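# Slide the paper roll onto the wooden holder's post

## Task

Thread the paper roll over the post of the wooden holder until it sits on the holder's base, then release it so no gripper is touching the roll.

## Robot and tools

Robot: two arms, left_arm and right_arm, each ending in a parallel gripper. Despite the names, left_arm sits on the +y side; image sides do not match arm names. A camera cable resting on an object counts as that arm touching it. Loose objects may occasionally get a small outside push.

Frame: all positions and orientations are in one scene frame. Origin is at table-top height, halfway between the two nominal arm bases; +x points out over the table, +z points up. A BASES line, if shown, gives the real calibrated base positions. Reported hand poses can be off by a few centimetres, more at long reach. The gripper's fingers point along its own +z axis and open and close along its own y axis. end_effector_position is the point between the finger pads, roughly 1 cm short of the fingertips.

Row format (used by execute_actions and move): 16 plain numbers covering both arms, even if only one moves: left_arm x, y, z, qw, qx, qy, qz, opening, then right_arm in the same order. x, y, z are an absolute target position in metres in the scene frame; qw, qx, qy, qz are an absolute target orientation quaternion, w first. The opening runs from -1 (closed) to +1 (fully open, 0.094 m). To hold an arm still, repeat its whole last reported pose and desired opening every call. To keep a hand's orientation, resend the same target quaternion rather than copying a drifted reading. Each control step, the commanded orientation is clipped to within 40 degrees of the measured one.

execute_actions: argument actions, a list with zero or one item. Empty list = LOOK (state plus pictures). {"rows": [...], "steps": n} = ACT: up to 15 rows, steps 1/30 s each, at most 15 and at least 5; one row per step, the last row repeated if rows run out. Each target must lie within 0.6 m of that arm's last reported position along every gripper axis, or the whole call is refused. {"steps": n} alone = WAIT up to 300 steps, counted from the previous result, including your reply time. The result of an action is read 5 steps before it ends; those steps run afterward. Optional cameras list: names, ["all"], or []; pictures come only on LOOK or when requested.

move: target is one 16-number row or a list of up to 15 rows, absolute poses as above, no 0.6 m limit. speed in m/s, 0.002 to 2.9 (default 0.25), one value or one per target; turning is capped at twice that in rad/s. blend in metres rounds corners of a multi-row path (0 default). blocking=false returns about 0.5 s in while motion continues. Paths are straight, end together, last 0.5 s at least and are cut off at 10 s. They do not avoid obstacles or the other arm. Faster motion means more lag, drift and harder contact; a target set beyond a contact point presses harder. Opening changes on the first row are sent at once; on later rows they are sent once the arms have settled at that row. Result adds a move: line, e.g. done, off_target, moving, held, fault; arms not named are done (within 10 mm and 2 degrees). limits=paced means a pose was clipped, limits=held means steps were withheld. done or off_target says nothing about contact; friction and weight can leave a hand a centimetre or more off in free air.

wait: seconds, 0 to 10; runs the scene without new commands, ending early if a move finishes. stop: halts a running move (needs braking room; fingers continue). zoom_image: camera (cam_high, cam_left_wrist or cam_right_wrist) and region [x0, y0, x1, y1] in pixels, at most 504 by 504, on that camera's latest picture. finished_scene: scene is the current scene number; it ends the scene permanently and the result reports success and the next task. Leave the roll resting on the holder, hands clear, before calling it.

Results: hand position and quaternion per arm, Hand target (where the controller is currently driving), Joint positions (last number is finger opening in metres), Joint velocities ("within noise" means at rest), Joint torques (include gravity; joints 1 to 3 wrap at ±28 N m), grip_measured (opening on the -1..1 scale; reads up to about 2.7 mm wide when empty, a little narrower than a squeezed hard part). Cameras: cam_high (fixed, overhead), cam_left_wrist, cam_right_wrist, all 672x504; calibration lines give K and T_world_to_cam.

Gripping: grip_measured tracks the command until force is reached, so it shows no touch. Commanding roughly 0.05 below the touch reading (0.11 for round items) gives full squeeze, about 50 to 64 N per pad. Close gently on anything that can deform. To release, command an opening well above grip_measured.

Avoid: dropping the roll or letting go while it moves, anything leaving the table, fast impacts, pressing hard, the two arms or grippers hitting or gripping each other, and paths passing near an arm's own base (this can flip its shoulder; go around). Joint range limits apply; elbows never fully straighten. Holding loads, stretched reach or pushing at unreachable poses heats motors: MOTOR HOT at 75 °C, OVER-TEMPERATURE FAULT at 90 °C folds that arm away for good. Any arm stop is undesirable. Moves continue while you compose replies, so keep them short.

Each tool is called in YAML: its name, and indented under it one key for each argument.

## Session

execute_actions:
  actions: []
  cameras: ["all"]

Scene clock: 0.00 s of 4400.00 s.
left_arm: end_effector_position=(+0.3990, +0.2155, +0.3339) grip_measured=+1.000 end_effector_quat_wxyz=(+0.613, -0.149, +0.751, -0.193) | right_arm: end_effector_position=(+0.2363, -0.1520, +0.2376) grip_measured=+1.000 end_effector_quat_wxyz=(+0.503, -0.064, +0.821, +0.263)
Joint positions: left_arm=[-0.192 0.968 0.891 -0.096 -0.063 -0.512 0.094] | right_arm=[0.621 0.795 0.631 -0.201 0.071 0.431 0.094]
Joint velocities: within noise
Joint torques (N m): no reading
Motor temperatures (°C): left_arm=[23 24 21 24 22 21 23] | right_arm=[23 23 23 22 22 23 24]
Heat: left arm: 24 °C; right arm: 24 °C.
Hand target: left_arm +0.3971, +0.2160, +0.3393; +0.618, -0.147, +0.748, -0.193 | right_arm +0.2363, -0.1523, +0.2440; +0.509, -0.063, +0.816, +0.265

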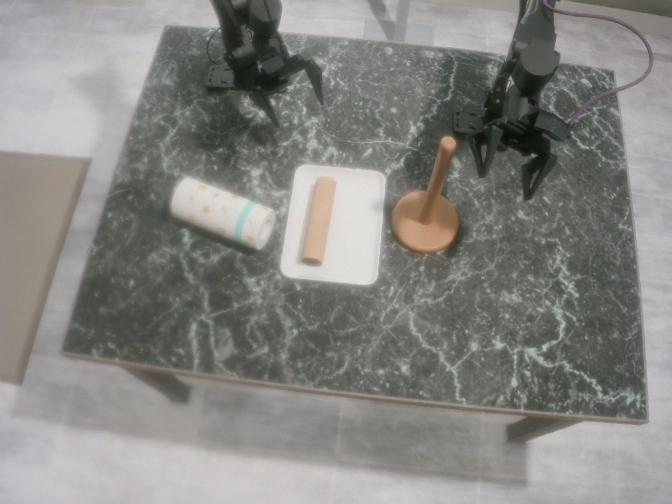

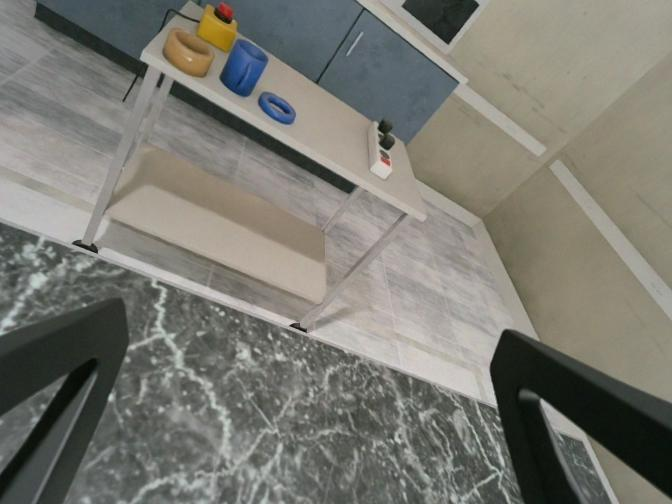

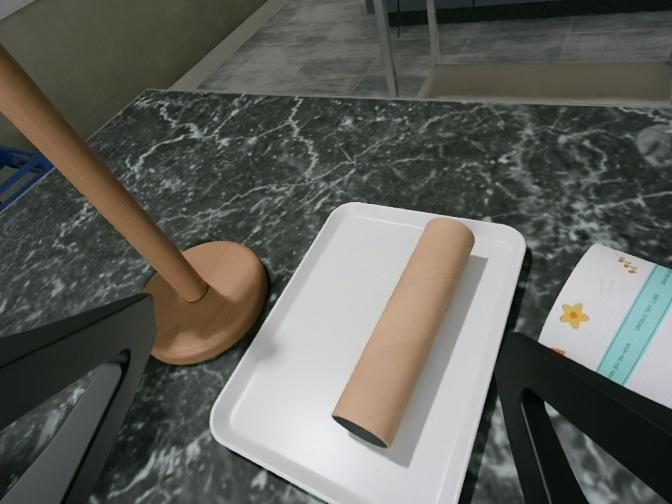

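zoom_image:
  camera: "cam_high"
  region: [150, 110, 480, 300]

zoom_image:
  camera: "cam_high"
  region: [160, 165, 290, 265]

zoom_image:
  camera: "cam_high"
  region: [370, 120, 490, 270]

Scaled by 1.527 from the camera's 672x504 image, which has a finer 960x720 frame.

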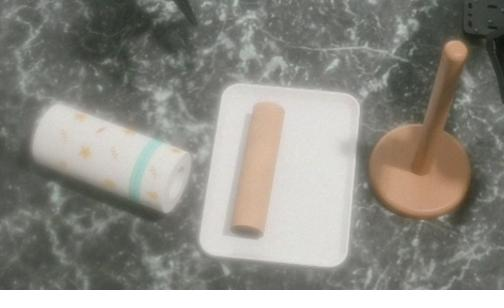

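Scaled by 3.877 from the camera's 672x504 image, which has a finer 960x720 frame.

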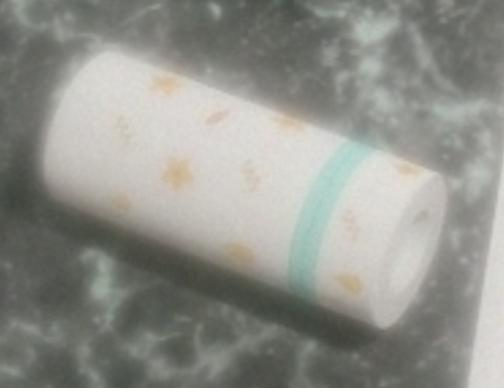

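Scaled by 3.360 from the camera's 672x504 image, which has a finer 960x720 frame.

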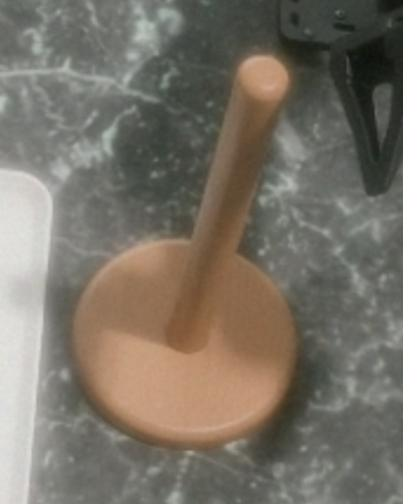

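move:
  target: [0.348, 0.4655, 0.334, 0.642, -0.397, 0.655, 0.028, 1, 0.372, -0.29, 0.19, 0.0835, 0.5980, -0.7947, 0.0629, 1]
  speed: 0.55
  cameras: ["cam_high", "cam_right_wrist"]

Scene clock: 12.83 s of 4400.00 s.
left_arm: end_effector_position=(+0.3474, +0.4626, +0.3307) grip_measured=+1.000 end_effector_quat_wxyz=(+0.639, -0.398, +0.658, +0.024) | right_arm: end_effector_position=(+0.3680, -0.2921, +0.1912) grip_measured=+1.000 end_effector_quat_wxyz=(-0.004, -0.598, +0.795, -0.100)
Joint positions: left_arm=[0.529 0.977 0.891 -0.096 -0.034 -0.512 0.094] | right_arm=[0.165 2.026 2.108 -1.569 0.183 -1.119 0.094]
Joint velocities: within noise
Joint torques (N m): left_arm=[0.44 -2.26 8.51 2.28 -0.04 -0.01] | right_arm=[0.68 -9.39 9.29 0.21 0.23 -0.05]
Motor temperatures (°C): left_arm=[23 24 22 28 22 21 23] | right_arm=[23 24 24 25 22 23 24]
Heat: left arm: 28 °C; right arm: 25 °C.
Hand target: left_arm +0.3480, +0.4654, +0.3339; +0.642, -0.397, +0.655, +0.028 | right_arm +0.3717, -0.2901, +0.1895; -0.010, -0.604, +0.790, -0.103
Off the commanded pose: left_arm 0.004 m, 1 deg | right_arm 0.005 m, 10 deg.
joint sent to its limit (right arm) — joint 4 (wrist pitch), lower limit.
Kept back: nothing.
move: off_target (right_arm)
camera_calibration:
cam_right_wrist: T_world_to_cam=[[0.981996, -0.1511, 0.113367, -0.427996], [-0.188894, -0.780857, 0.595467, -0.24864], [-0.00145203, -0.606161, -0.795341, 0.0793967], [0, 0, 0, 1]] pos_world=[0.373439, -0.210695, 0.259725]
Images, in order (width x height): cam_high 672x504, cam_right_wrist 672x504.

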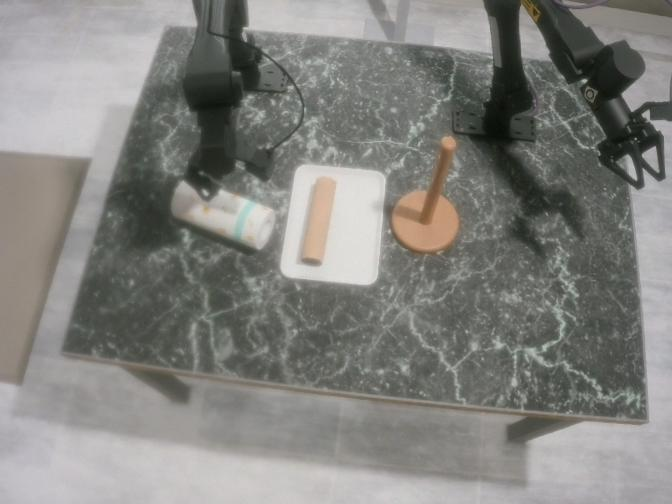

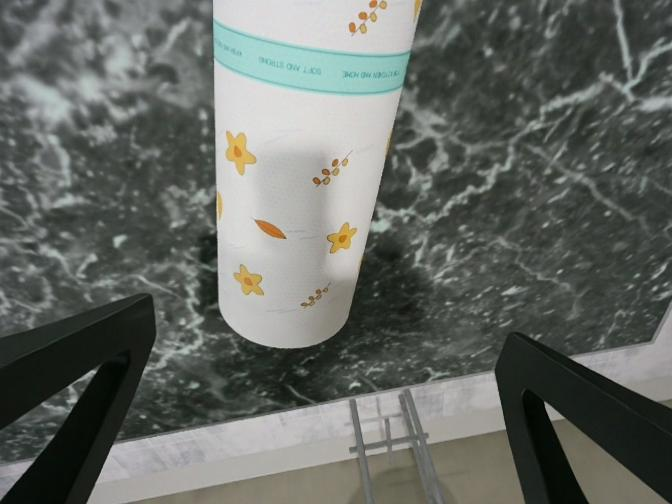

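zoom_image:
  camera: "cam_right_wrist"
  region: [180, 0, 460, 360]

Scaled by 1.400 from the camera's 672x504 image, which has a finer 960x720 frame.

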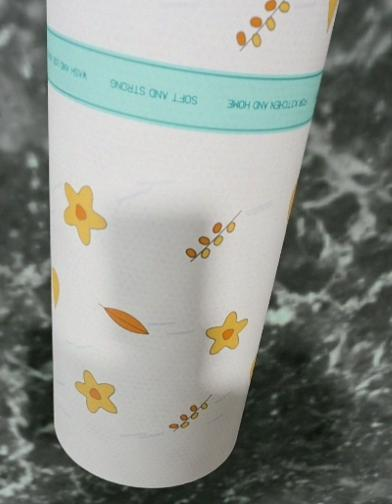

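move:
  target: [0.348, 0.4655, 0.334, 0.642, -0.397, 0.655, 0.028, 1, 0.3675, -0.2975, 0.125, 0.08435, 0.58737, -0.80255, 0.06173, 1]
  speed: 0.25
  cameras: ["cam_right_wrist"]

Scene clock: 18.97 s of 4400.00 s.
left_arm: end_effector_position=(+0.3474, +0.4626, +0.3308) grip_measured=+1.000 end_effector_quat_wxyz=(+0.639, -0.398, +0.658, +0.024) | right_arm: end_effector_position=(+0.3671, -0.2945, +0.1338) grip_measured=+1.000 end_effector_quat_wxyz=(-0.075, -0.593, +0.799, -0.066)
Joint positions: left_arm=[0.529 0.977 0.891 -0.096 -0.034 -0.512 0.094] | right_arm=[0.161 2.149 2.063 -1.562 0.185 -1.095 0.094]
Joint velocities: within noise
Joint torques (N m): left_arm=[0.4 -2.29 8.61 2.26 -0.02 0.01] | right_arm=[-0.55 -11.33 5.38 0.14 0.14 0.11]
Motor temperatures (°C): left_arm=[23 24 22 29 22 21 23] | right_arm=[23 24 24 25 22 23 24]
Heat: left arm: 29 °C; right arm: 25 °C.
Hand target: left_arm +0.3480, +0.4654, +0.3339; +0.642, -0.397, +0.655, +0.028 | right_arm +0.3673, -0.2976, +0.1250; -0.084, -0.587, +0.803, -0.062
Off the commanded pose: left_arm 0.004 m, 1 deg | right_arm 0.009 m, 1 deg.
Kept back: nothing.
move: done
camera_calibration:
cam_right_wrist: T_world_to_cam=[[0.983605, -0.177235, -0.0332989, -0.409616], [-0.114907, -0.75827, 0.641734, -0.243217], [-0.138987, -0.627387, -0.766204, 0.0726182], [0, 0, 0, 1]] pos_world=[0.385046, -0.211462, 0.198081]
Images, in order (width x height): cam_right_wrist 672x504.

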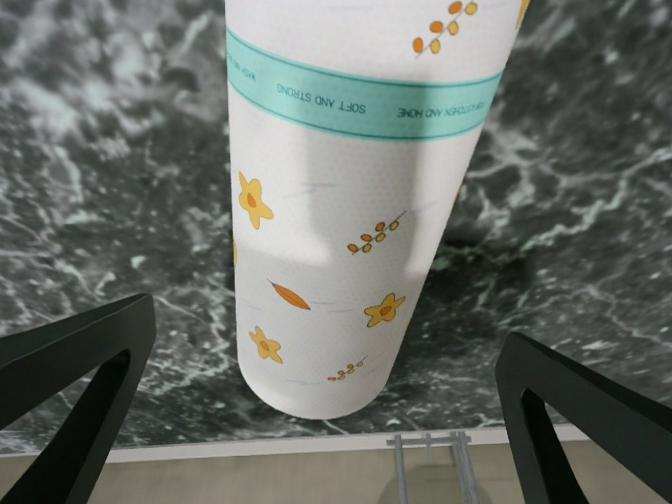

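zoom_image:
  camera: "cam_right_wrist"
  region: [200, 0, 540, 430]

Scaled by 1.172 from the camera's 672x504 image, which has a finer 960x720 frame.

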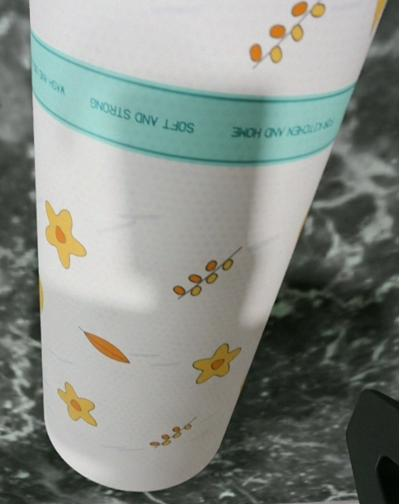

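move:
  target:
    - [0.348, 0.4655, 0.334, 0.642, -0.397, 0.655, 0.028, 1, 0.3664, -0.302, 0.046, 0.08435, 0.58737, -0.80255, 0.06173, 1]
    - [0.348, 0.4655, 0.334, 0.642, -0.397, 0.655, 0.028, 1, 0.3664, -0.302, 0.046, 0.08435, 0.58737, -0.80255, 0.06173, 0.62]
  speed: 0.15
  cameras: ["cam_high", "cam_right_wrist"]

Scene clock: 23.80 s of 4400.00 s.
left_arm: end_effector_position=(+0.3474, +0.4626, +0.3308) grip_measured=+1.000 end_effector_quat_wxyz=(+0.639, -0.398, +0.658, +0.024) | right_arm: end_effector_position=(+0.3687, -0.2988, +0.0565) grip_measured=+0.664 end_effector_quat_wxyz=(-0.074, -0.588, +0.803, -0.067)
Joint positions: left_arm=[0.529 0.977 0.891 -0.096 -0.034 -0.512 0.094] | right_arm=[0.15 2.149 1.755 -1.249 0.187 -1.094 0.078]
Joint velocities: within noise
Joint torques (N m): left_arm=[0.49 -2.33 8.5 2.26 -0.05 0.01] | right_arm=[-0.54 -11.32 5 0.17 0.14 -0.01]
Motor temperatures (°C): left_arm=[23 24 23 30 22 21 23] | right_arm=[23 25 24 24 22 23 24]
Heat: left arm: 30 °C; right arm: 25 °C.
Hand target: left_arm +0.3480, +0.4654, +0.3339; +0.642, -0.397, +0.655, +0.028 | right_arm +0.3662, -0.3020, +0.0462; -0.084, -0.587, +0.803, -0.062
Off the commanded pose: left_arm 0.004 m, 1 deg | right_arm 0.011 m, 1 deg.
Kept back: nothing.
move: off_target (right_arm); target 2's new opening was sent with right_arm's hand 0.011 m and 1 deg from that target
camera_calibration:
cam_right_wrist: T_world_to_cam=[[0.981558, -0.18915, -0.0276655, -0.417702], [-0.127613, -0.756107, 0.641885, -0.191465], [-0.14233, -0.626517, -0.766302, 0.0124548], [0, 0, 0, 1]] pos_world=[0.387338, -0.215973, 0.120886]
Images, in order (width x height): cam_high 672x504, cam_right_wrist 672x504.

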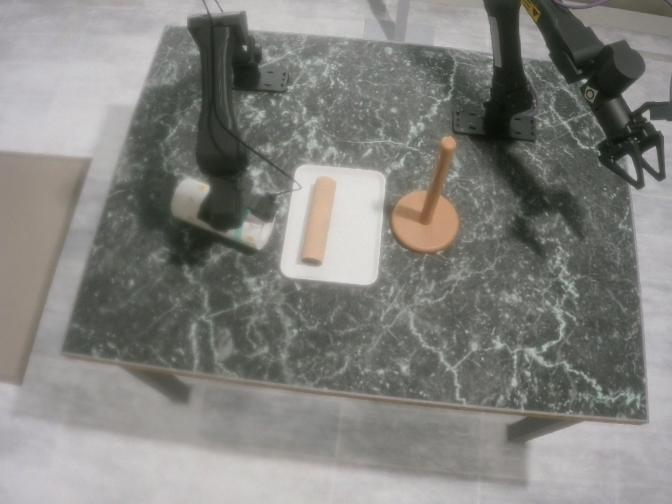

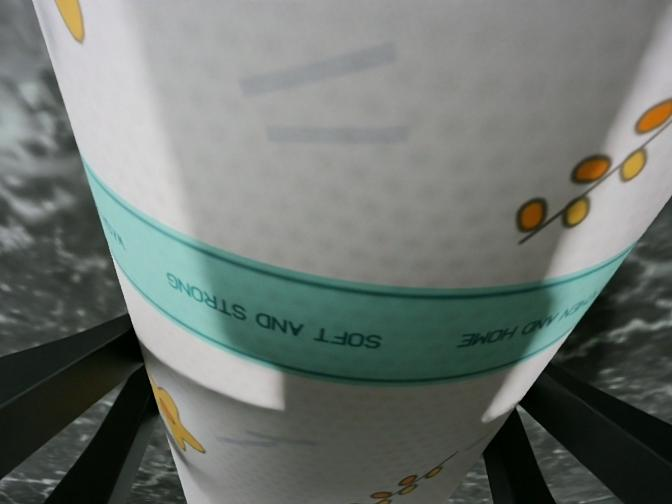

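move:
  target:
    - [0.348, 0.4655, 0.334, 0.642, -0.397, 0.655, 0.028, 1, 0.366, -0.30, 0.19, 0.08435, 0.58737, -0.80255, 0.06173, 0.55]
    - [0.348, 0.4655, 0.334, 0.642, -0.397, 0.655, 0.028, 1, 0.24, -0.118, 0.45, -0.6118, 0.2003, -0.7475, -0.1639, 0.55]
  speed: [0.25, 0.45]
  blend: [0.05, 0]
  cameras: ["cam_high", "cam_right_wrist"]

Scene clock: 33.97 s of 4400.00 s.
left_arm: end_effector_position=(+0.3475, +0.4627, +0.3309) grip_measured=+1.000 end_effector_quat_wxyz=(+0.639, -0.398, +0.658, +0.024) | right_arm: end_effector_position=(+0.2411, -0.1169, +0.4459) grip_measured=+0.664 end_effector_quat_wxyz=(+0.602, -0.209, +0.754, +0.160)
Joint positions: left_arm=[0.529 0.977 0.891 -0.096 -0.034 -0.512 0.094] | right_arm=[0.801 1.101 1.489 -0.622 0.277 0.054 0.078]
Joint velocities: within noise
Joint torques (N m): left_arm=[0.47 -2.18 8.54 2.26 -0.04 0] | right_arm=[0.59 -3.81 5.22 2.23 0.17 0.1]
Motor temperatures (°C): left_arm=[23 24 23 31 22 21 23] | right_arm=[23 26 24 24 22 23 25]
Heat: left arm: 31 °C; right arm: 26 °C.
Hand target: left_arm +0.3480, +0.4654, +0.3339; +0.642, -0.397, +0.655, +0.028 | right_arm +0.2400, -0.1181, +0.4500; +0.611, -0.200, +0.748, +0.164
Off the commanded pose: left_arm 0.004 m, 1 deg | right_arm 0.004 m, 2 deg.
Kept back: nothing.
move: done
camera_calibration:
cam_right_wrist: T_world_to_cam=[[0.547872, -0.827293, 0.124189, -0.284975], [-0.503393, -0.444591, -0.740901, 0.423542], [0.668156, 0.343403, -0.660032, 0.277252], [0, 0, 0, 1]] pos_world=[0.18409, -0.142664, 0.532189]
Images, in order (width x height): cam_high 672x504, cam_right_wrist 672x504.

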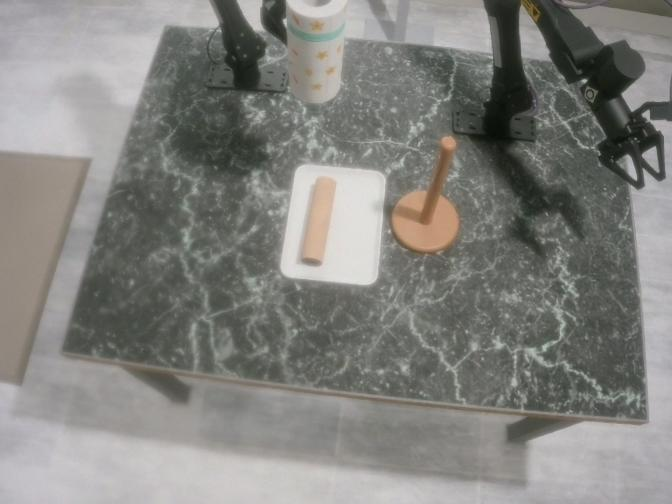

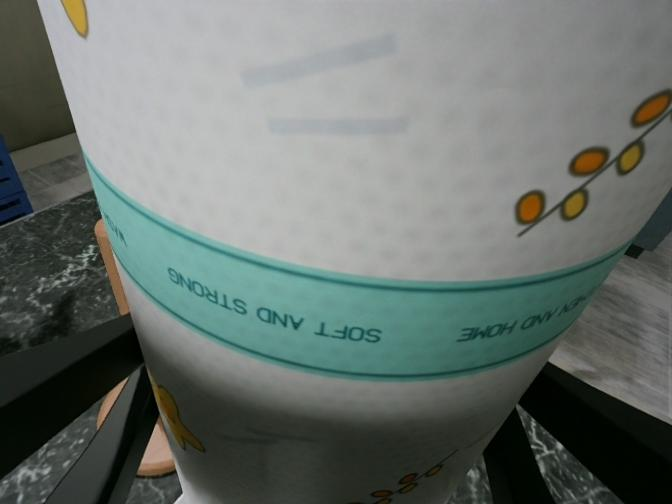

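zoom_image:
  camera: "cam_right_wrist"
  region: [0, 150, 240, 500]

zoom_image:
  camera: "cam_high"
  region: [250, 0, 390, 120]

Scaled by 1.440 from the camera's 672x504 image, which has a finer 960x720 frame.

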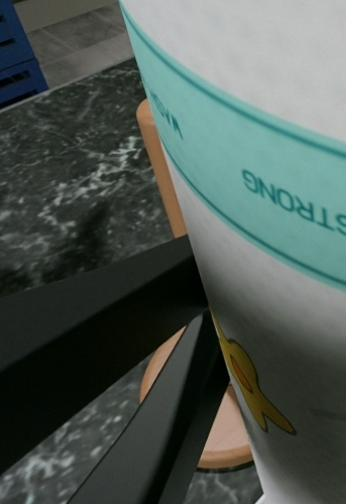

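Scaled by 3.600 from the camera's 672x504 image, which has a finer 960x720 frame.

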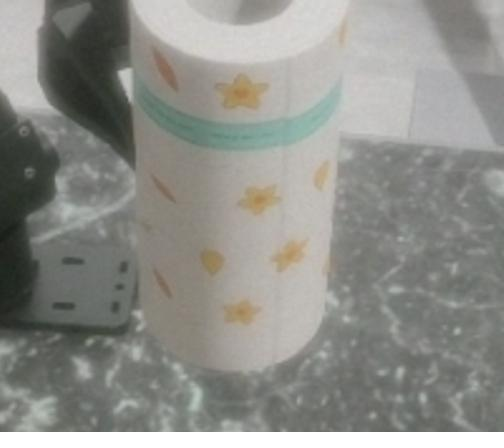

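move:
  target: [0.348, 0.4655, 0.334, 0.642, -0.397, 0.655, 0.028, 1, 0.3155, 0.1212, 0.448, 0.5783, -0.3356, 0.6880, 0.2821, 0.55]
  speed: 0.25
  cameras: ["cam_high", "cam_right_wrist"]

zoom_image:
  camera: "cam_high"
  region: [380, 0, 520, 260]

Scene clock: 40.37 s of 4400.00 s.
left_arm: end_effector_position=(+0.3475, +0.4627, +0.3309) grip_measured=+1.000 end_effector_quat_wxyz=(+0.639, -0.398, +0.658, +0.024) | right_arm: end_effector_position=(+0.3175, +0.1145, +0.4387) grip_measured=+0.664 end_effector_quat_wxyz=(+0.572, -0.332, +0.698, +0.273)
Joint positions: left_arm=[0.529 0.977 0.891 -0.096 -0.034 -0.512 0.094] | right_arm=[0.908 1.861 2.098 -0.434 0.032 0.009 0.078]
Joint velocities: within noise
Joint torques (N m): left_arm=[0.44 -2.24 8.55 2.26 -0.04 0.01] | right_arm=[0.39 -9.62 11 1.98 -0.16 -0.03]
Motor temperatures (°C): left_arm=[23 24 23 31 22 21 23] | right_arm=[23 25 24 26 22 23 25]
Heat: left arm: 31 °C; right arm: 26 °C.
Hand target: left_arm +0.3480, +0.4654, +0.3339; +0.642, -0.397, +0.655, +0.028 | right_arm +0.3152, +0.1208, +0.4477; +0.579, -0.335, +0.688, +0.282
Off the commanded pose: left_arm 0.004 m, 1 deg | right_arm 0.012 m, 2 deg.
Kept back: nothing.
move: off_target (right_arm)
camera_calibration:
cam_right_wrist: T_world_to_cam=[[0.800669, -0.588435, 0.112574, -0.237057], [-0.31116, -0.569011, -0.761187, 0.521624], [0.511965, 0.574431, -0.638687, 0.155761], [0, 0, 0, 1]] pos_world=[0.272369, 0.0678434, 0.523222]
Images, in order (width x height): cam_high 672x504, cam_right_wrist 672x504.

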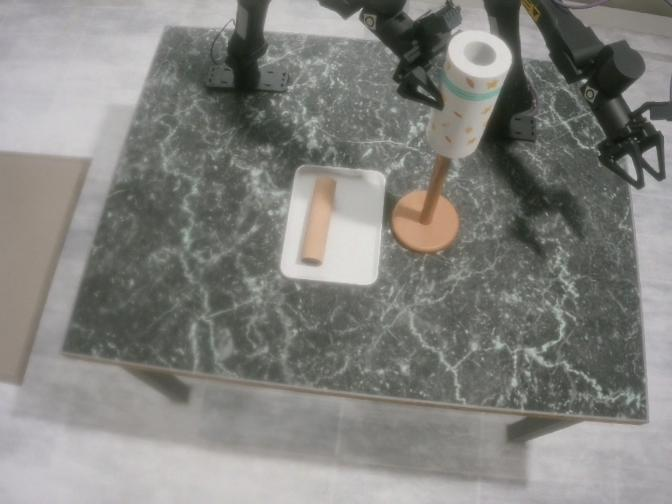

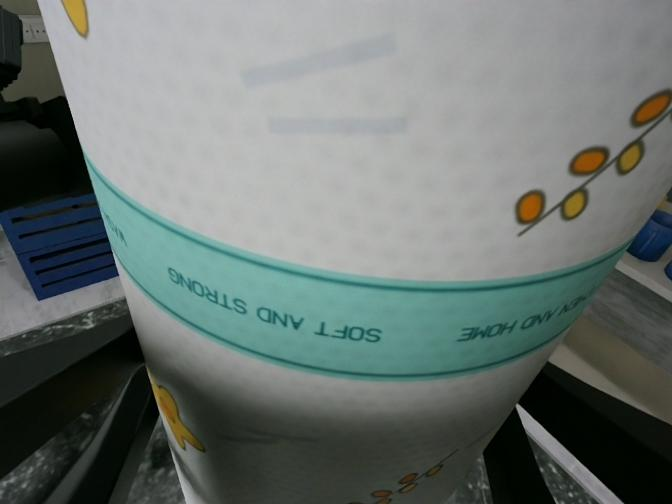

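Scaled by 1.938 from the camera's 672x504 image, which has a finer 960x720 frame.

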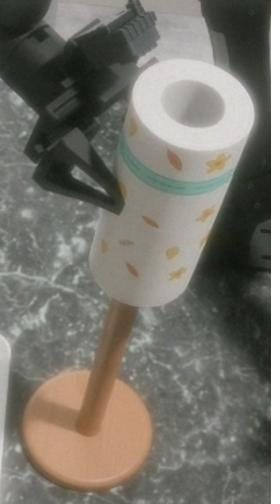

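zoom_image:
  camera: "cam_high"
  region: [400, 20, 530, 150]

zoom_image:
  camera: "cam_high"
  region: [380, 120, 490, 230]

Scaled by 3.877 from the camera's 672x504 image, which has a finer 960x720 frame.

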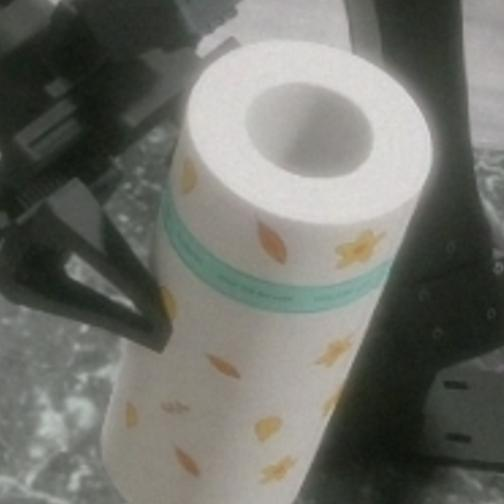

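Scaled by 4.582 from the camera's 672x504 image, which has a finer 960x720 frame.

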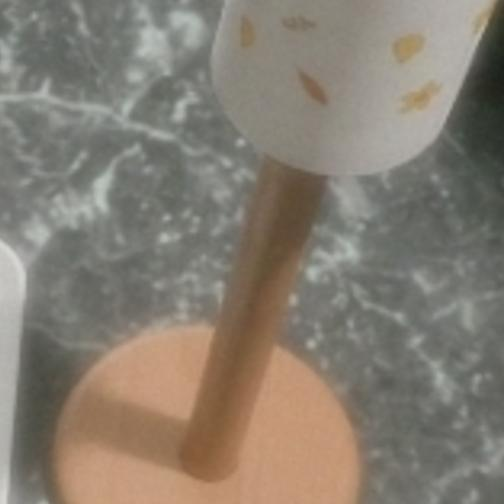

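move:
  target: [0.348, 0.4655, 0.334, 0.642, -0.397, 0.655, 0.028, 1, 0.311, 0.1172, 0.402, 0.5783, -0.3356, 0.6880, 0.2821, 0.55]
  speed: 0.1
  cameras: ["cam_high", "cam_right_wrist"]

zoom_image:
  camera: "cam_high"
  region: [380, 30, 520, 240]

zoom_image:
  camera: "cam_high"
  region: [380, 120, 490, 230]

Scene clock: 45.03 s of 4400.00 s.
left_arm: end_effector_position=(+0.3475, +0.4627, +0.3309) grip_measured=+1.000 end_effector_quat_wxyz=(+0.639, -0.398, +0.658, +0.024) | right_arm: end_effector_position=(+0.3227, +0.1215, +0.3729) grip_measured=+0.664 end_effector_quat_wxyz=(+0.557, -0.338, +0.711, +0.266)
Joint positions: left_arm=[0.529 0.977 0.891 -0.096 -0.034 -0.512 0.094] | right_arm=[0.908 1.82 1.811 -0.231 0.032 0.009 0.078]
Joint velocities: within noise
Joint torques (N m): left_arm=[0.46 -2.19 8.5 2.27 -0.02 0.01] | right_arm=[0.62 -15.77 7.28 2.25 -0.1 -0.03]
Motor temperatures (°C): left_arm=[23 24 23 32 22 21 23] | right_arm=[23 26 24 27 22 23 25]
Heat: left arm: 32 °C; right arm: 27 °C.
Hand target: left_arm +0.3480, +0.4654, +0.3339; +0.642, -0.397, +0.655, +0.028 | right_arm +0.3111, +0.1168, +0.4017; +0.578, -0.336, +0.688, +0.282
Off the commanded pose: left_arm 0.004 m, 1 deg | right_arm 0.032 m, 4 deg.
Kept back: nothing.
move: off_target (right_arm)
camera_calibration:
cam_right_wrist: T_world_to_cam=[[0.803845, -0.584241, 0.111782, -0.230994], [-0.330583, -0.595007, -0.732586, 0.475934], [0.494518, 0.551932, -0.671433, 0.127669], [0, 0, 0, 1]] pos_world=[0.279885, 0.0777627, 0.460204]
Images, in order (width x height): cam_high 672x504, cam_right_wrist 672x504.

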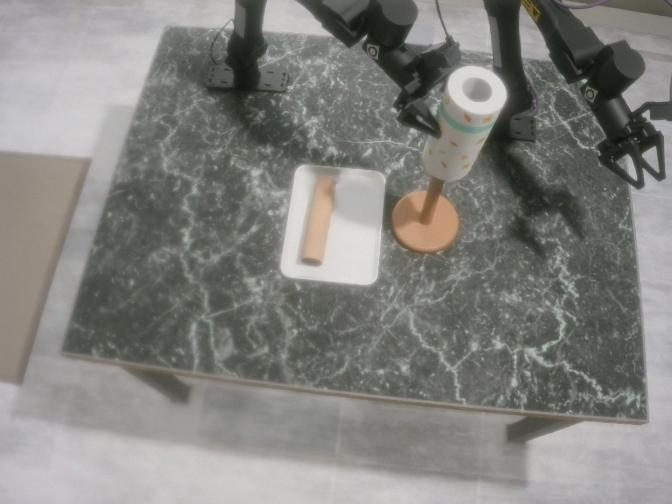

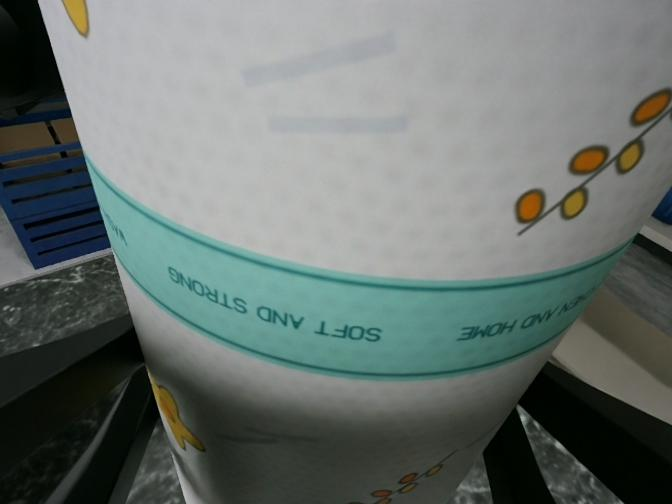

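Scaled by 2.400 from the camera's 672x504 image, which has a finer 960x720 frame.

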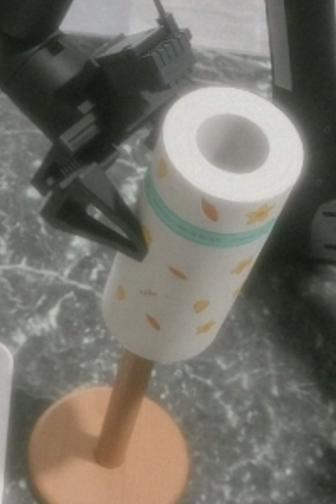

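Scaled by 4.582 from the camera's 672x504 image, which has a finer 960x720 frame.

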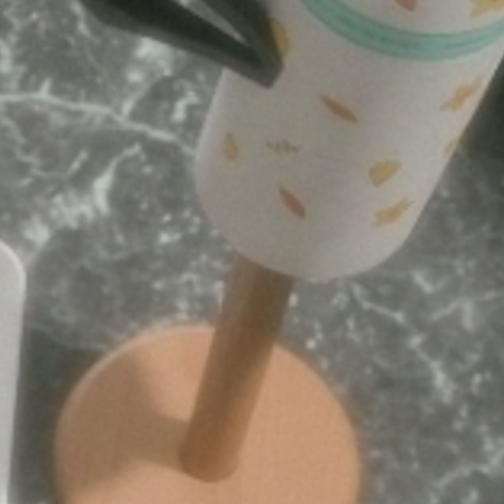

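move:
  target: [0.348, 0.4655, 0.334, 0.642, -0.397, 0.655, 0.028, 1, 0.3015, 0.1075, 0.352, 0.5932, -0.3293, 0.6752, 0.2893, 0.55]
  speed: 0.12
  cameras: ["cam_high"]

zoom_image:
  camera: "cam_high"
  region: [370, 60, 520, 260]

Scene clock: 48.70 s of 4400.00 s.
left_arm: end_effector_position=(+0.3475, +0.4627, +0.3309) grip_measured=+1.000 end_effector_quat_wxyz=(+0.639, -0.398, +0.658, +0.024) | right_arm: end_effector_position=(+0.3127, +0.1118, +0.3238) grip_measured=+0.664 end_effector_quat_wxyz=(+0.572, -0.333, +0.698, +0.274)
Joint positions: left_arm=[0.529 0.977 0.891 -0.096 -0.034 -0.512 0.094] | right_arm=[0.912 1.732 1.466 0.069 0.032 0.009 0.078]
Joint velocities: within noise
Joint torques (N m): left_arm=[0.44 -2.29 8.49 2.26 -0.04 0] | right_arm=[0.77 -15.42 6.91 2.29 -0.06 -0.02]
Motor temperatures (°C): left_arm=[23 24 23 32 22 21 23] | right_arm=[23 26 24 27 22 23 25]
Heat: left arm: 32 °C; right arm: 27 °C.
Hand target: left_arm +0.3480, +0.4654, +0.3339; +0.642, -0.397, +0.655, +0.028 | right_arm +0.3017, +0.1075, +0.3515; +0.593, -0.329, +0.676, +0.289
Off the commanded pose: left_arm 0.004 m, 1 deg | right_arm 0.031 m, 4 deg.
Kept back: nothing.
move: off_target (right_arm)
Images, in order (width x height): cam_high 672x504.

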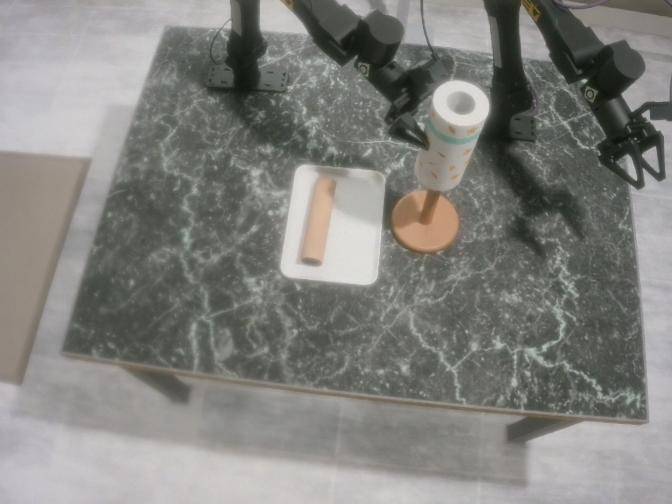

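Scaled by 2.520 from the camera's 672x504 image, which has a finer 960x720 frame.

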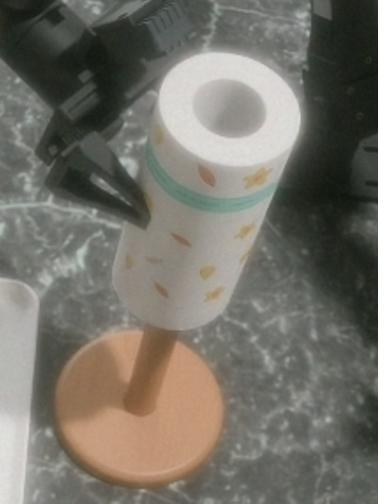

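move:
  target: [0.348, 0.4655, 0.334, 0.642, -0.397, 0.655, 0.028, 1, 0.3066, 0.1139, 0.2445, 0.5765, -0.3363, 0.6895, 0.2812, 0.55]
  speed: 0.13
  cameras: ["cam_high"]

Scene clock: 51.27 s of 4400.00 s.
left_arm: end_effector_position=(+0.3475, +0.4627, +0.3309) grip_measured=+1.000 end_effector_quat_wxyz=(+0.639, -0.398, +0.658, +0.024) | right_arm: end_effector_position=(+0.3102, +0.1085, +0.2517) grip_measured=+0.664 end_effector_quat_wxyz=(+0.577, -0.331, +0.693, +0.277)
Joint positions: left_arm=[0.529 0.977 0.891 -0.096 -0.034 -0.512 0.094] | right_arm=[0.912 1.765 1.197 0.386 0.032 0.009 0.078]
Joint velocities: within noise
Joint torques (N m): left_arm=[0.47 -2.24 8.49 2.26 -0.04 0.03] | right_arm=[0.7 -9.33 6.48 2.3 -0.07 0]
Motor temperatures (°C): left_arm=[23 24 23 32 22 21 23] | right_arm=[23 26 24 28 22 23 25]
Heat: left arm: 32 °C; right arm: 28 °C.
Hand target: left_arm +0.3480, +0.4654, +0.3339; +0.642, -0.397, +0.655, +0.028 | right_arm +0.3064, +0.1137, +0.2446; +0.576, -0.336, +0.690, +0.281
Off the commanded pose: left_arm 0.004 m, 1 deg | right_arm 0.010 m, 1 deg.
Kept back: nothing.
move: done
Images, in order (width x height): cam_high 672x504.

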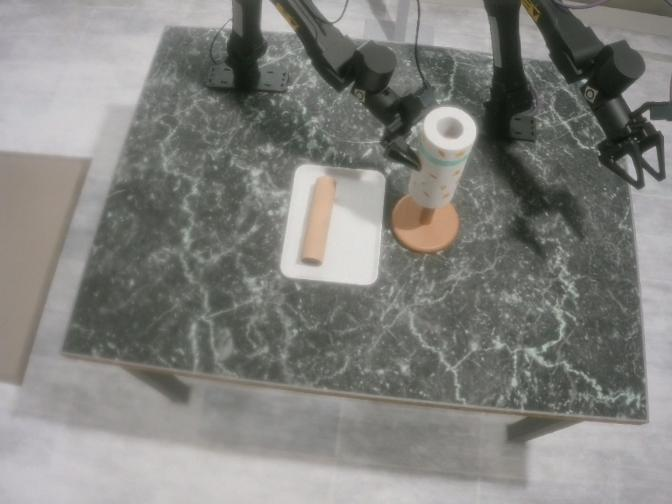

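move:
  target:
    - [0.348, 0.4655, 0.334, 0.642, -0.397, 0.655, 0.028, 1, 0.3095, 0.1175, 0.165, 0.5693, -0.3392, 0.6955, 0.2777, 0.55]
    - [0.348, 0.4655, 0.334, 0.642, -0.397, 0.655, 0.028, 1, 0.3095, 0.1175, 0.13, 0.5693, -0.3392, 0.6955, 0.2777, 0.55]
  speed: [0.13, 0.05]
  blend: [0.01, 0]
  cameras: ["cam_high"]

zoom_image:
  camera: "cam_high"
  region: [370, 100, 510, 270]

Scene clock: 54.07 s of 4400.00 s.
left_arm: end_effector_position=(+0.3475, +0.4627, +0.3309) grip_measured=+1.000 end_effector_quat_wxyz=(+0.639, -0.398, +0.658, +0.024) | right_arm: end_effector_position=(+0.3147, +0.1144, +0.1403) grip_measured=+0.664 end_effector_quat_wxyz=(+0.572, -0.333, +0.697, +0.275)
Joint positions: left_arm=[0.529 0.977 0.891 -0.096 -0.034 -0.512 0.094] | right_arm=[0.912 2.005 1.028 0.782 0.032 0.009 0.078]
Joint velocities: within noise
Joint torques (N m): left_arm=[0.46 -2.24 8.49 2.27 -0.04 0] | right_arm=[0.7 -9.89 5.27 2.29 -0.08 -0.01]
Motor temperatures (°C): left_arm=[23 24 23 32 22 21 23] | right_arm=[23 26 24 28 22 23 26]
Heat: left arm: 32 °C; right arm: 28 °C.
Hand target: left_arm +0.3480, +0.4654, +0.3339; +0.642, -0.397, +0.655, +0.028 | right_arm +0.3094, +0.1173, +0.1301; +0.569, -0.339, +0.696, +0.278
Off the commanded pose: left_arm 0.004 m, 1 deg | right_arm 0.012 m, 1 deg.
Kept back: nothing.
move: off_target (right_arm)
Images, in order (width x height): cam_high 672x504.

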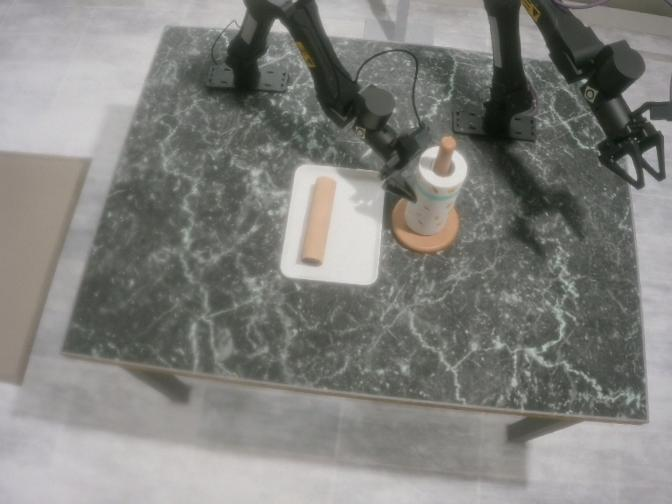

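Scaled by 2.965 from the camera's 672x504 image, which has a finer 960x720 frame.

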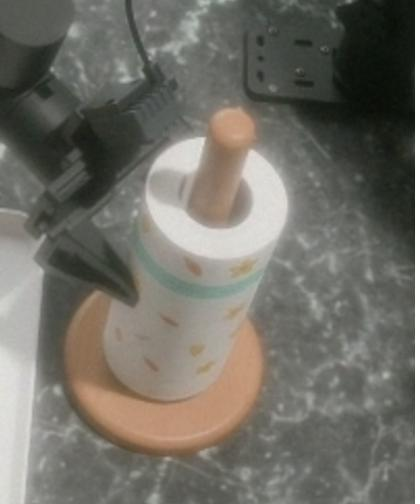

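zoom_image:
  camera: "cam_high"
  region: [385, 190, 470, 260]

Scaled by 5.929 from the camera's 672x504 image, which has a finer 960x720 frame.

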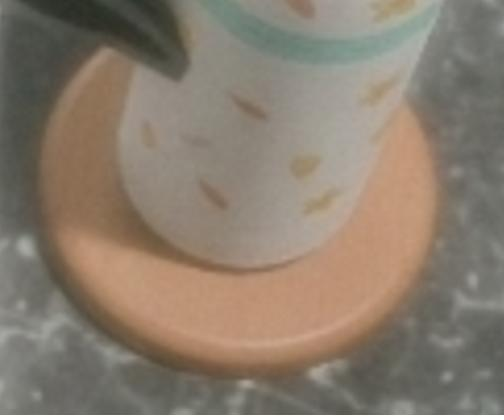

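move:
  target: [0.348, 0.4655, 0.334, 0.642, -0.397, 0.655, 0.028, 1, 0.3095, 0.1175, 0.118, 0.5693, -0.3392, 0.6955, 0.2777, 0.55]
  speed: 0.05
  cameras: ["cam_high"]

zoom_image:
  camera: "cam_high"
  region: [385, 190, 470, 260]

Scene clock: 55.53 s of 4400.00 s.
left_arm: end_effector_position=(+0.3475, +0.4627, +0.3309) grip_measured=+1.000 end_effector_quat_wxyz=(+0.639, -0.398, +0.658, +0.024) | right_arm: end_effector_position=(+0.3153, +0.1153, +0.1330) grip_measured=+0.664 end_effector_quat_wxyz=(+0.576, -0.331, +0.694, +0.277)
Joint positions: left_arm=[0.529 0.977 0.891 -0.096 -0.034 -0.512 0.094] | right_arm=[0.912 2.034 1.02 0.83 0.032 0.009 0.078]
Joint velocities: within noise
Joint torques (N m): left_arm=[0.43 -2.22 8.53 2.25 -0.05 0.01] | right_arm=[0.69 -9.62 4.92 2.24 -0.08 0]
Motor temperatures (°C): left_arm=[23 24 23 33 22 21 23] | right_arm=[23 26 24 29 22 23 26]
Heat: left arm: 33 °C; right arm: 29 °C.
Hand target: left_arm +0.3480, +0.4654, +0.3339; +0.642, -0.397, +0.655, +0.028 | right_arm +0.3093, +0.1172, +0.1182; +0.569, -0.339, +0.696, +0.278
Off the commanded pose: left_arm 0.004 m, 1 deg | right_arm 0.016 m, 1 deg.
Kept back: nothing.
move: off_target (right_arm)
Images, in order (width x height): cam_high 672x504.

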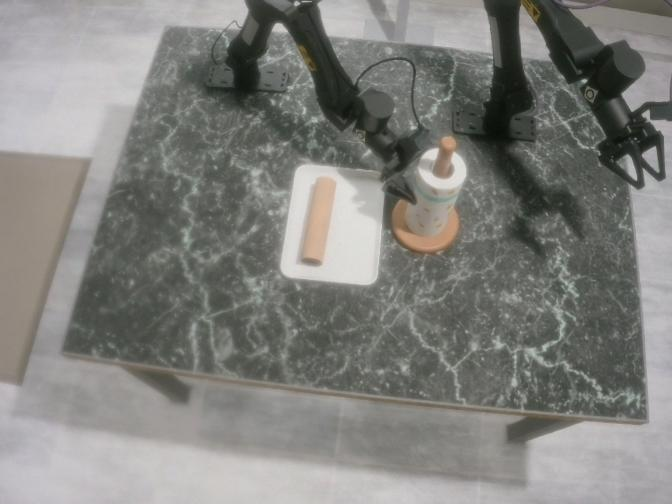

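Scaled by 5.929 from the camera's 672x504 image, which has a finer 960x720 frame.

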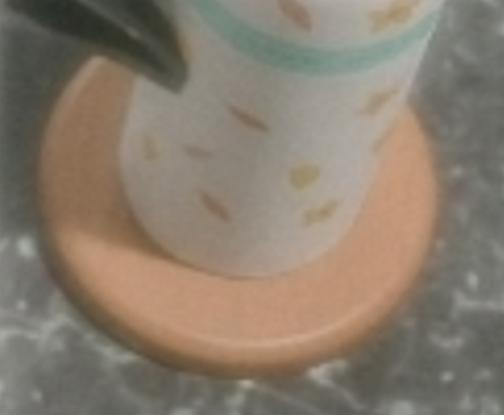

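move:
  target: [0.348, 0.4655, 0.334, 0.642, -0.397, 0.655, 0.028, 1, 0.3093, 0.1172, 0.110, 0.5693, -0.3392, 0.6955, 0.2777, 0.55]
  speed: 0.05
  cameras: ["cam_high", "cam_right_wrist"]

zoom_image:
  camera: "cam_high"
  region: [385, 190, 470, 260]

Scene clock: 56.47 s of 4400.00 s.
left_arm: end_effector_position=(+0.3475, +0.4627, +0.3309) grip_measured=+1.000 end_effector_quat_wxyz=(+0.639, -0.398, +0.658, +0.024) | right_arm: end_effector_position=(+0.3157, +0.1158, +0.1319) grip_measured=+0.664 end_effector_quat_wxyz=(+0.584, -0.328, +0.688, +0.281)
Joint positions: left_arm=[0.529 0.977 0.891 -0.096 -0.034 -0.512 0.094] | right_arm=[0.912 2.051 1.013 0.876 0.032 0.009 0.078]
Joint velocities: within noise
Joint torques (N m): left_arm=[0.5 -2.15 8.53 2.25 -0.04 0.01] | right_arm=[0.7 -9.29 4.67 2.07 -0.08 0]
Motor temperatures (°C): left_arm=[23 24 23 33 22 21 23] | right_arm=[23 26 24 29 22 23 26]
Heat: left arm: 33 °C; right arm: 29 °C.
Hand target: left_arm +0.3480, +0.4654, +0.3339; +0.642, -0.397, +0.655, +0.028 | right_arm +0.3090, +0.1166, +0.1103; +0.569, -0.339, +0.696, +0.278
Off the commanded pose: left_arm 0.004 m, 1 deg | right_arm 0.023 m, 2 deg.
Kept back: nothing.
move: off_target (right_arm)
camera_calibration:
cam_right_wrist: T_world_to_cam=[[0.80081, -0.588154, 0.113041, -0.200493], [-0.292635, -0.548927, -0.782971, 0.282991], [0.522559, 0.593932, -0.6117, -0.0491766], [0, 0, 0, 1]] pos_world=[0.269068, 0.066628, 0.214156]
Images, in order (width x height): cam_high 672x504, cam_right_wrist 672x504.

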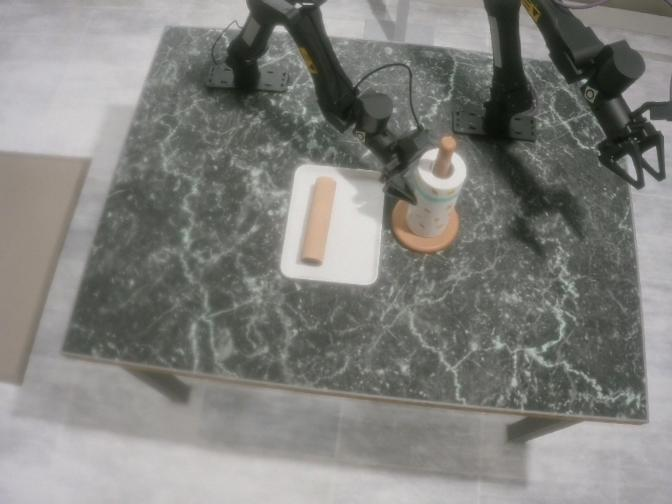

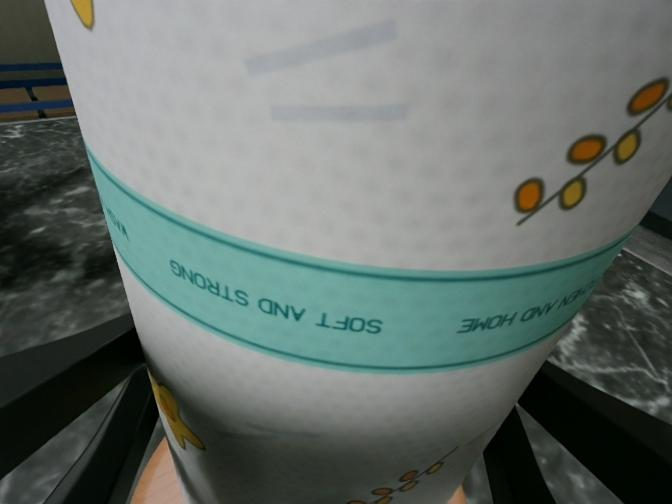

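Scaled by 5.929 from the camera's 672x504 image, which has a finer 960x720 frame.

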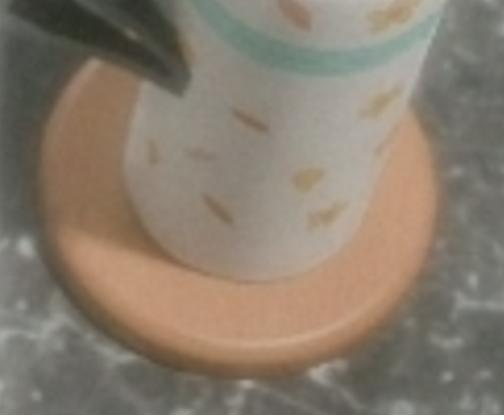

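move:
  target:
    - [0.348, 0.4655, 0.334, 0.642, -0.397, 0.655, 0.028, 1, 0.3093, 0.1172, 0.118, 0.5693, -0.3392, 0.6955, 0.2777, 1]
    - [0.348, 0.4655, 0.334, 0.642, -0.397, 0.655, 0.028, 1, 0.2285, 0.0155, 0.163, 0.5693, -0.3392, 0.6955, 0.2777, 1]
  speed: [0.1, 0.2]
  cameras: ["cam_high", "cam_right_wrist"]

Scene clock: 59.93 s of 4400.00 s.
left_arm: end_effector_position=(+0.3475, +0.4627, +0.3309) grip_measured=+1.000 end_effector_quat_wxyz=(+0.639, -0.398, +0.658, +0.024) | right_arm: end_effector_position=(+0.2336, +0.0193, +0.1631) grip_measured=+0.998 end_effector_quat_wxyz=(+0.570, -0.339, +0.694, +0.279)
Joint positions: left_arm=[0.529 0.977 0.891 -0.096 -0.034 -0.512 0.094] | right_arm=[0.93 1.524 0.538 0.791 0.033 0.008 0.094]
Joint velocities: within noise
Joint torques (N m): left_arm=[0.47 -2.28 8.5 2.25 -0.04 0.02] | right_arm=[0.58 -9.2 4.72 1.84 0.11 0.04]
Motor temperatures (°C): left_arm=[23 24 23 33 22 21 23] | right_arm=[23 26 24 29 22 23 26]
Heat: left arm: 33 °C; right arm: 29 °C.
Hand target: left_arm +0.3480, +0.4654, +0.3339; +0.642, -0.397, +0.655, +0.028 | right_arm +0.2287, +0.0156, +0.1629; +0.569, -0.339, +0.695, +0.278
Off the commanded pose: left_arm 0.004 m, 1 deg | right_arm 0.006 m, 0 deg.
Kept back: nothing.
move: done
camera_calibration:
cam_right_wrist: T_world_to_cam=[[0.812473, -0.571893, 0.113253, -0.198053], [-0.297882, -0.57421, -0.762593, 0.228784], [0.501153, 0.585851, -0.636887, 0.0793223], [0, 0, 0, 1]] pos_world=[0.189311, -0.0283659, 0.247419]
Images, in order (width x height): cam_high 672x504, cam_right_wrist 672x504.

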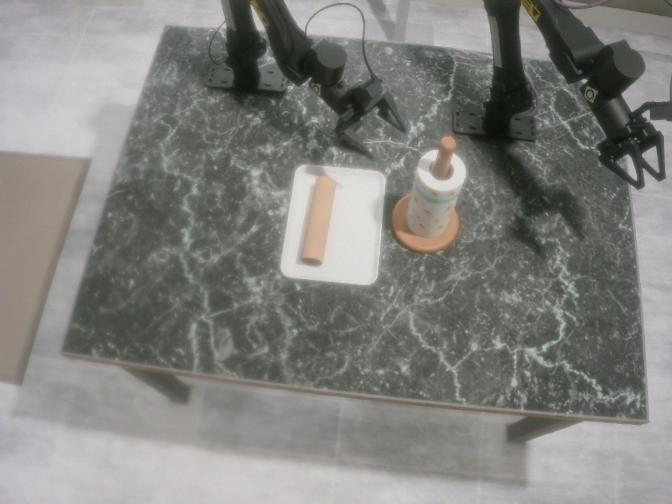

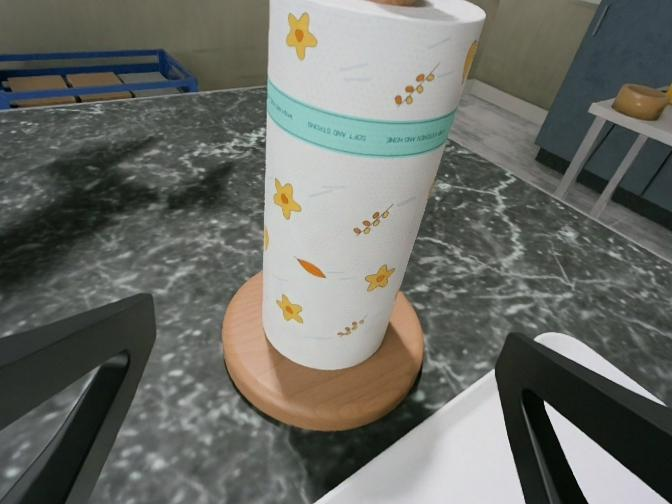

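finished_scene:
  scene: 1

The scene is finished: the task was done.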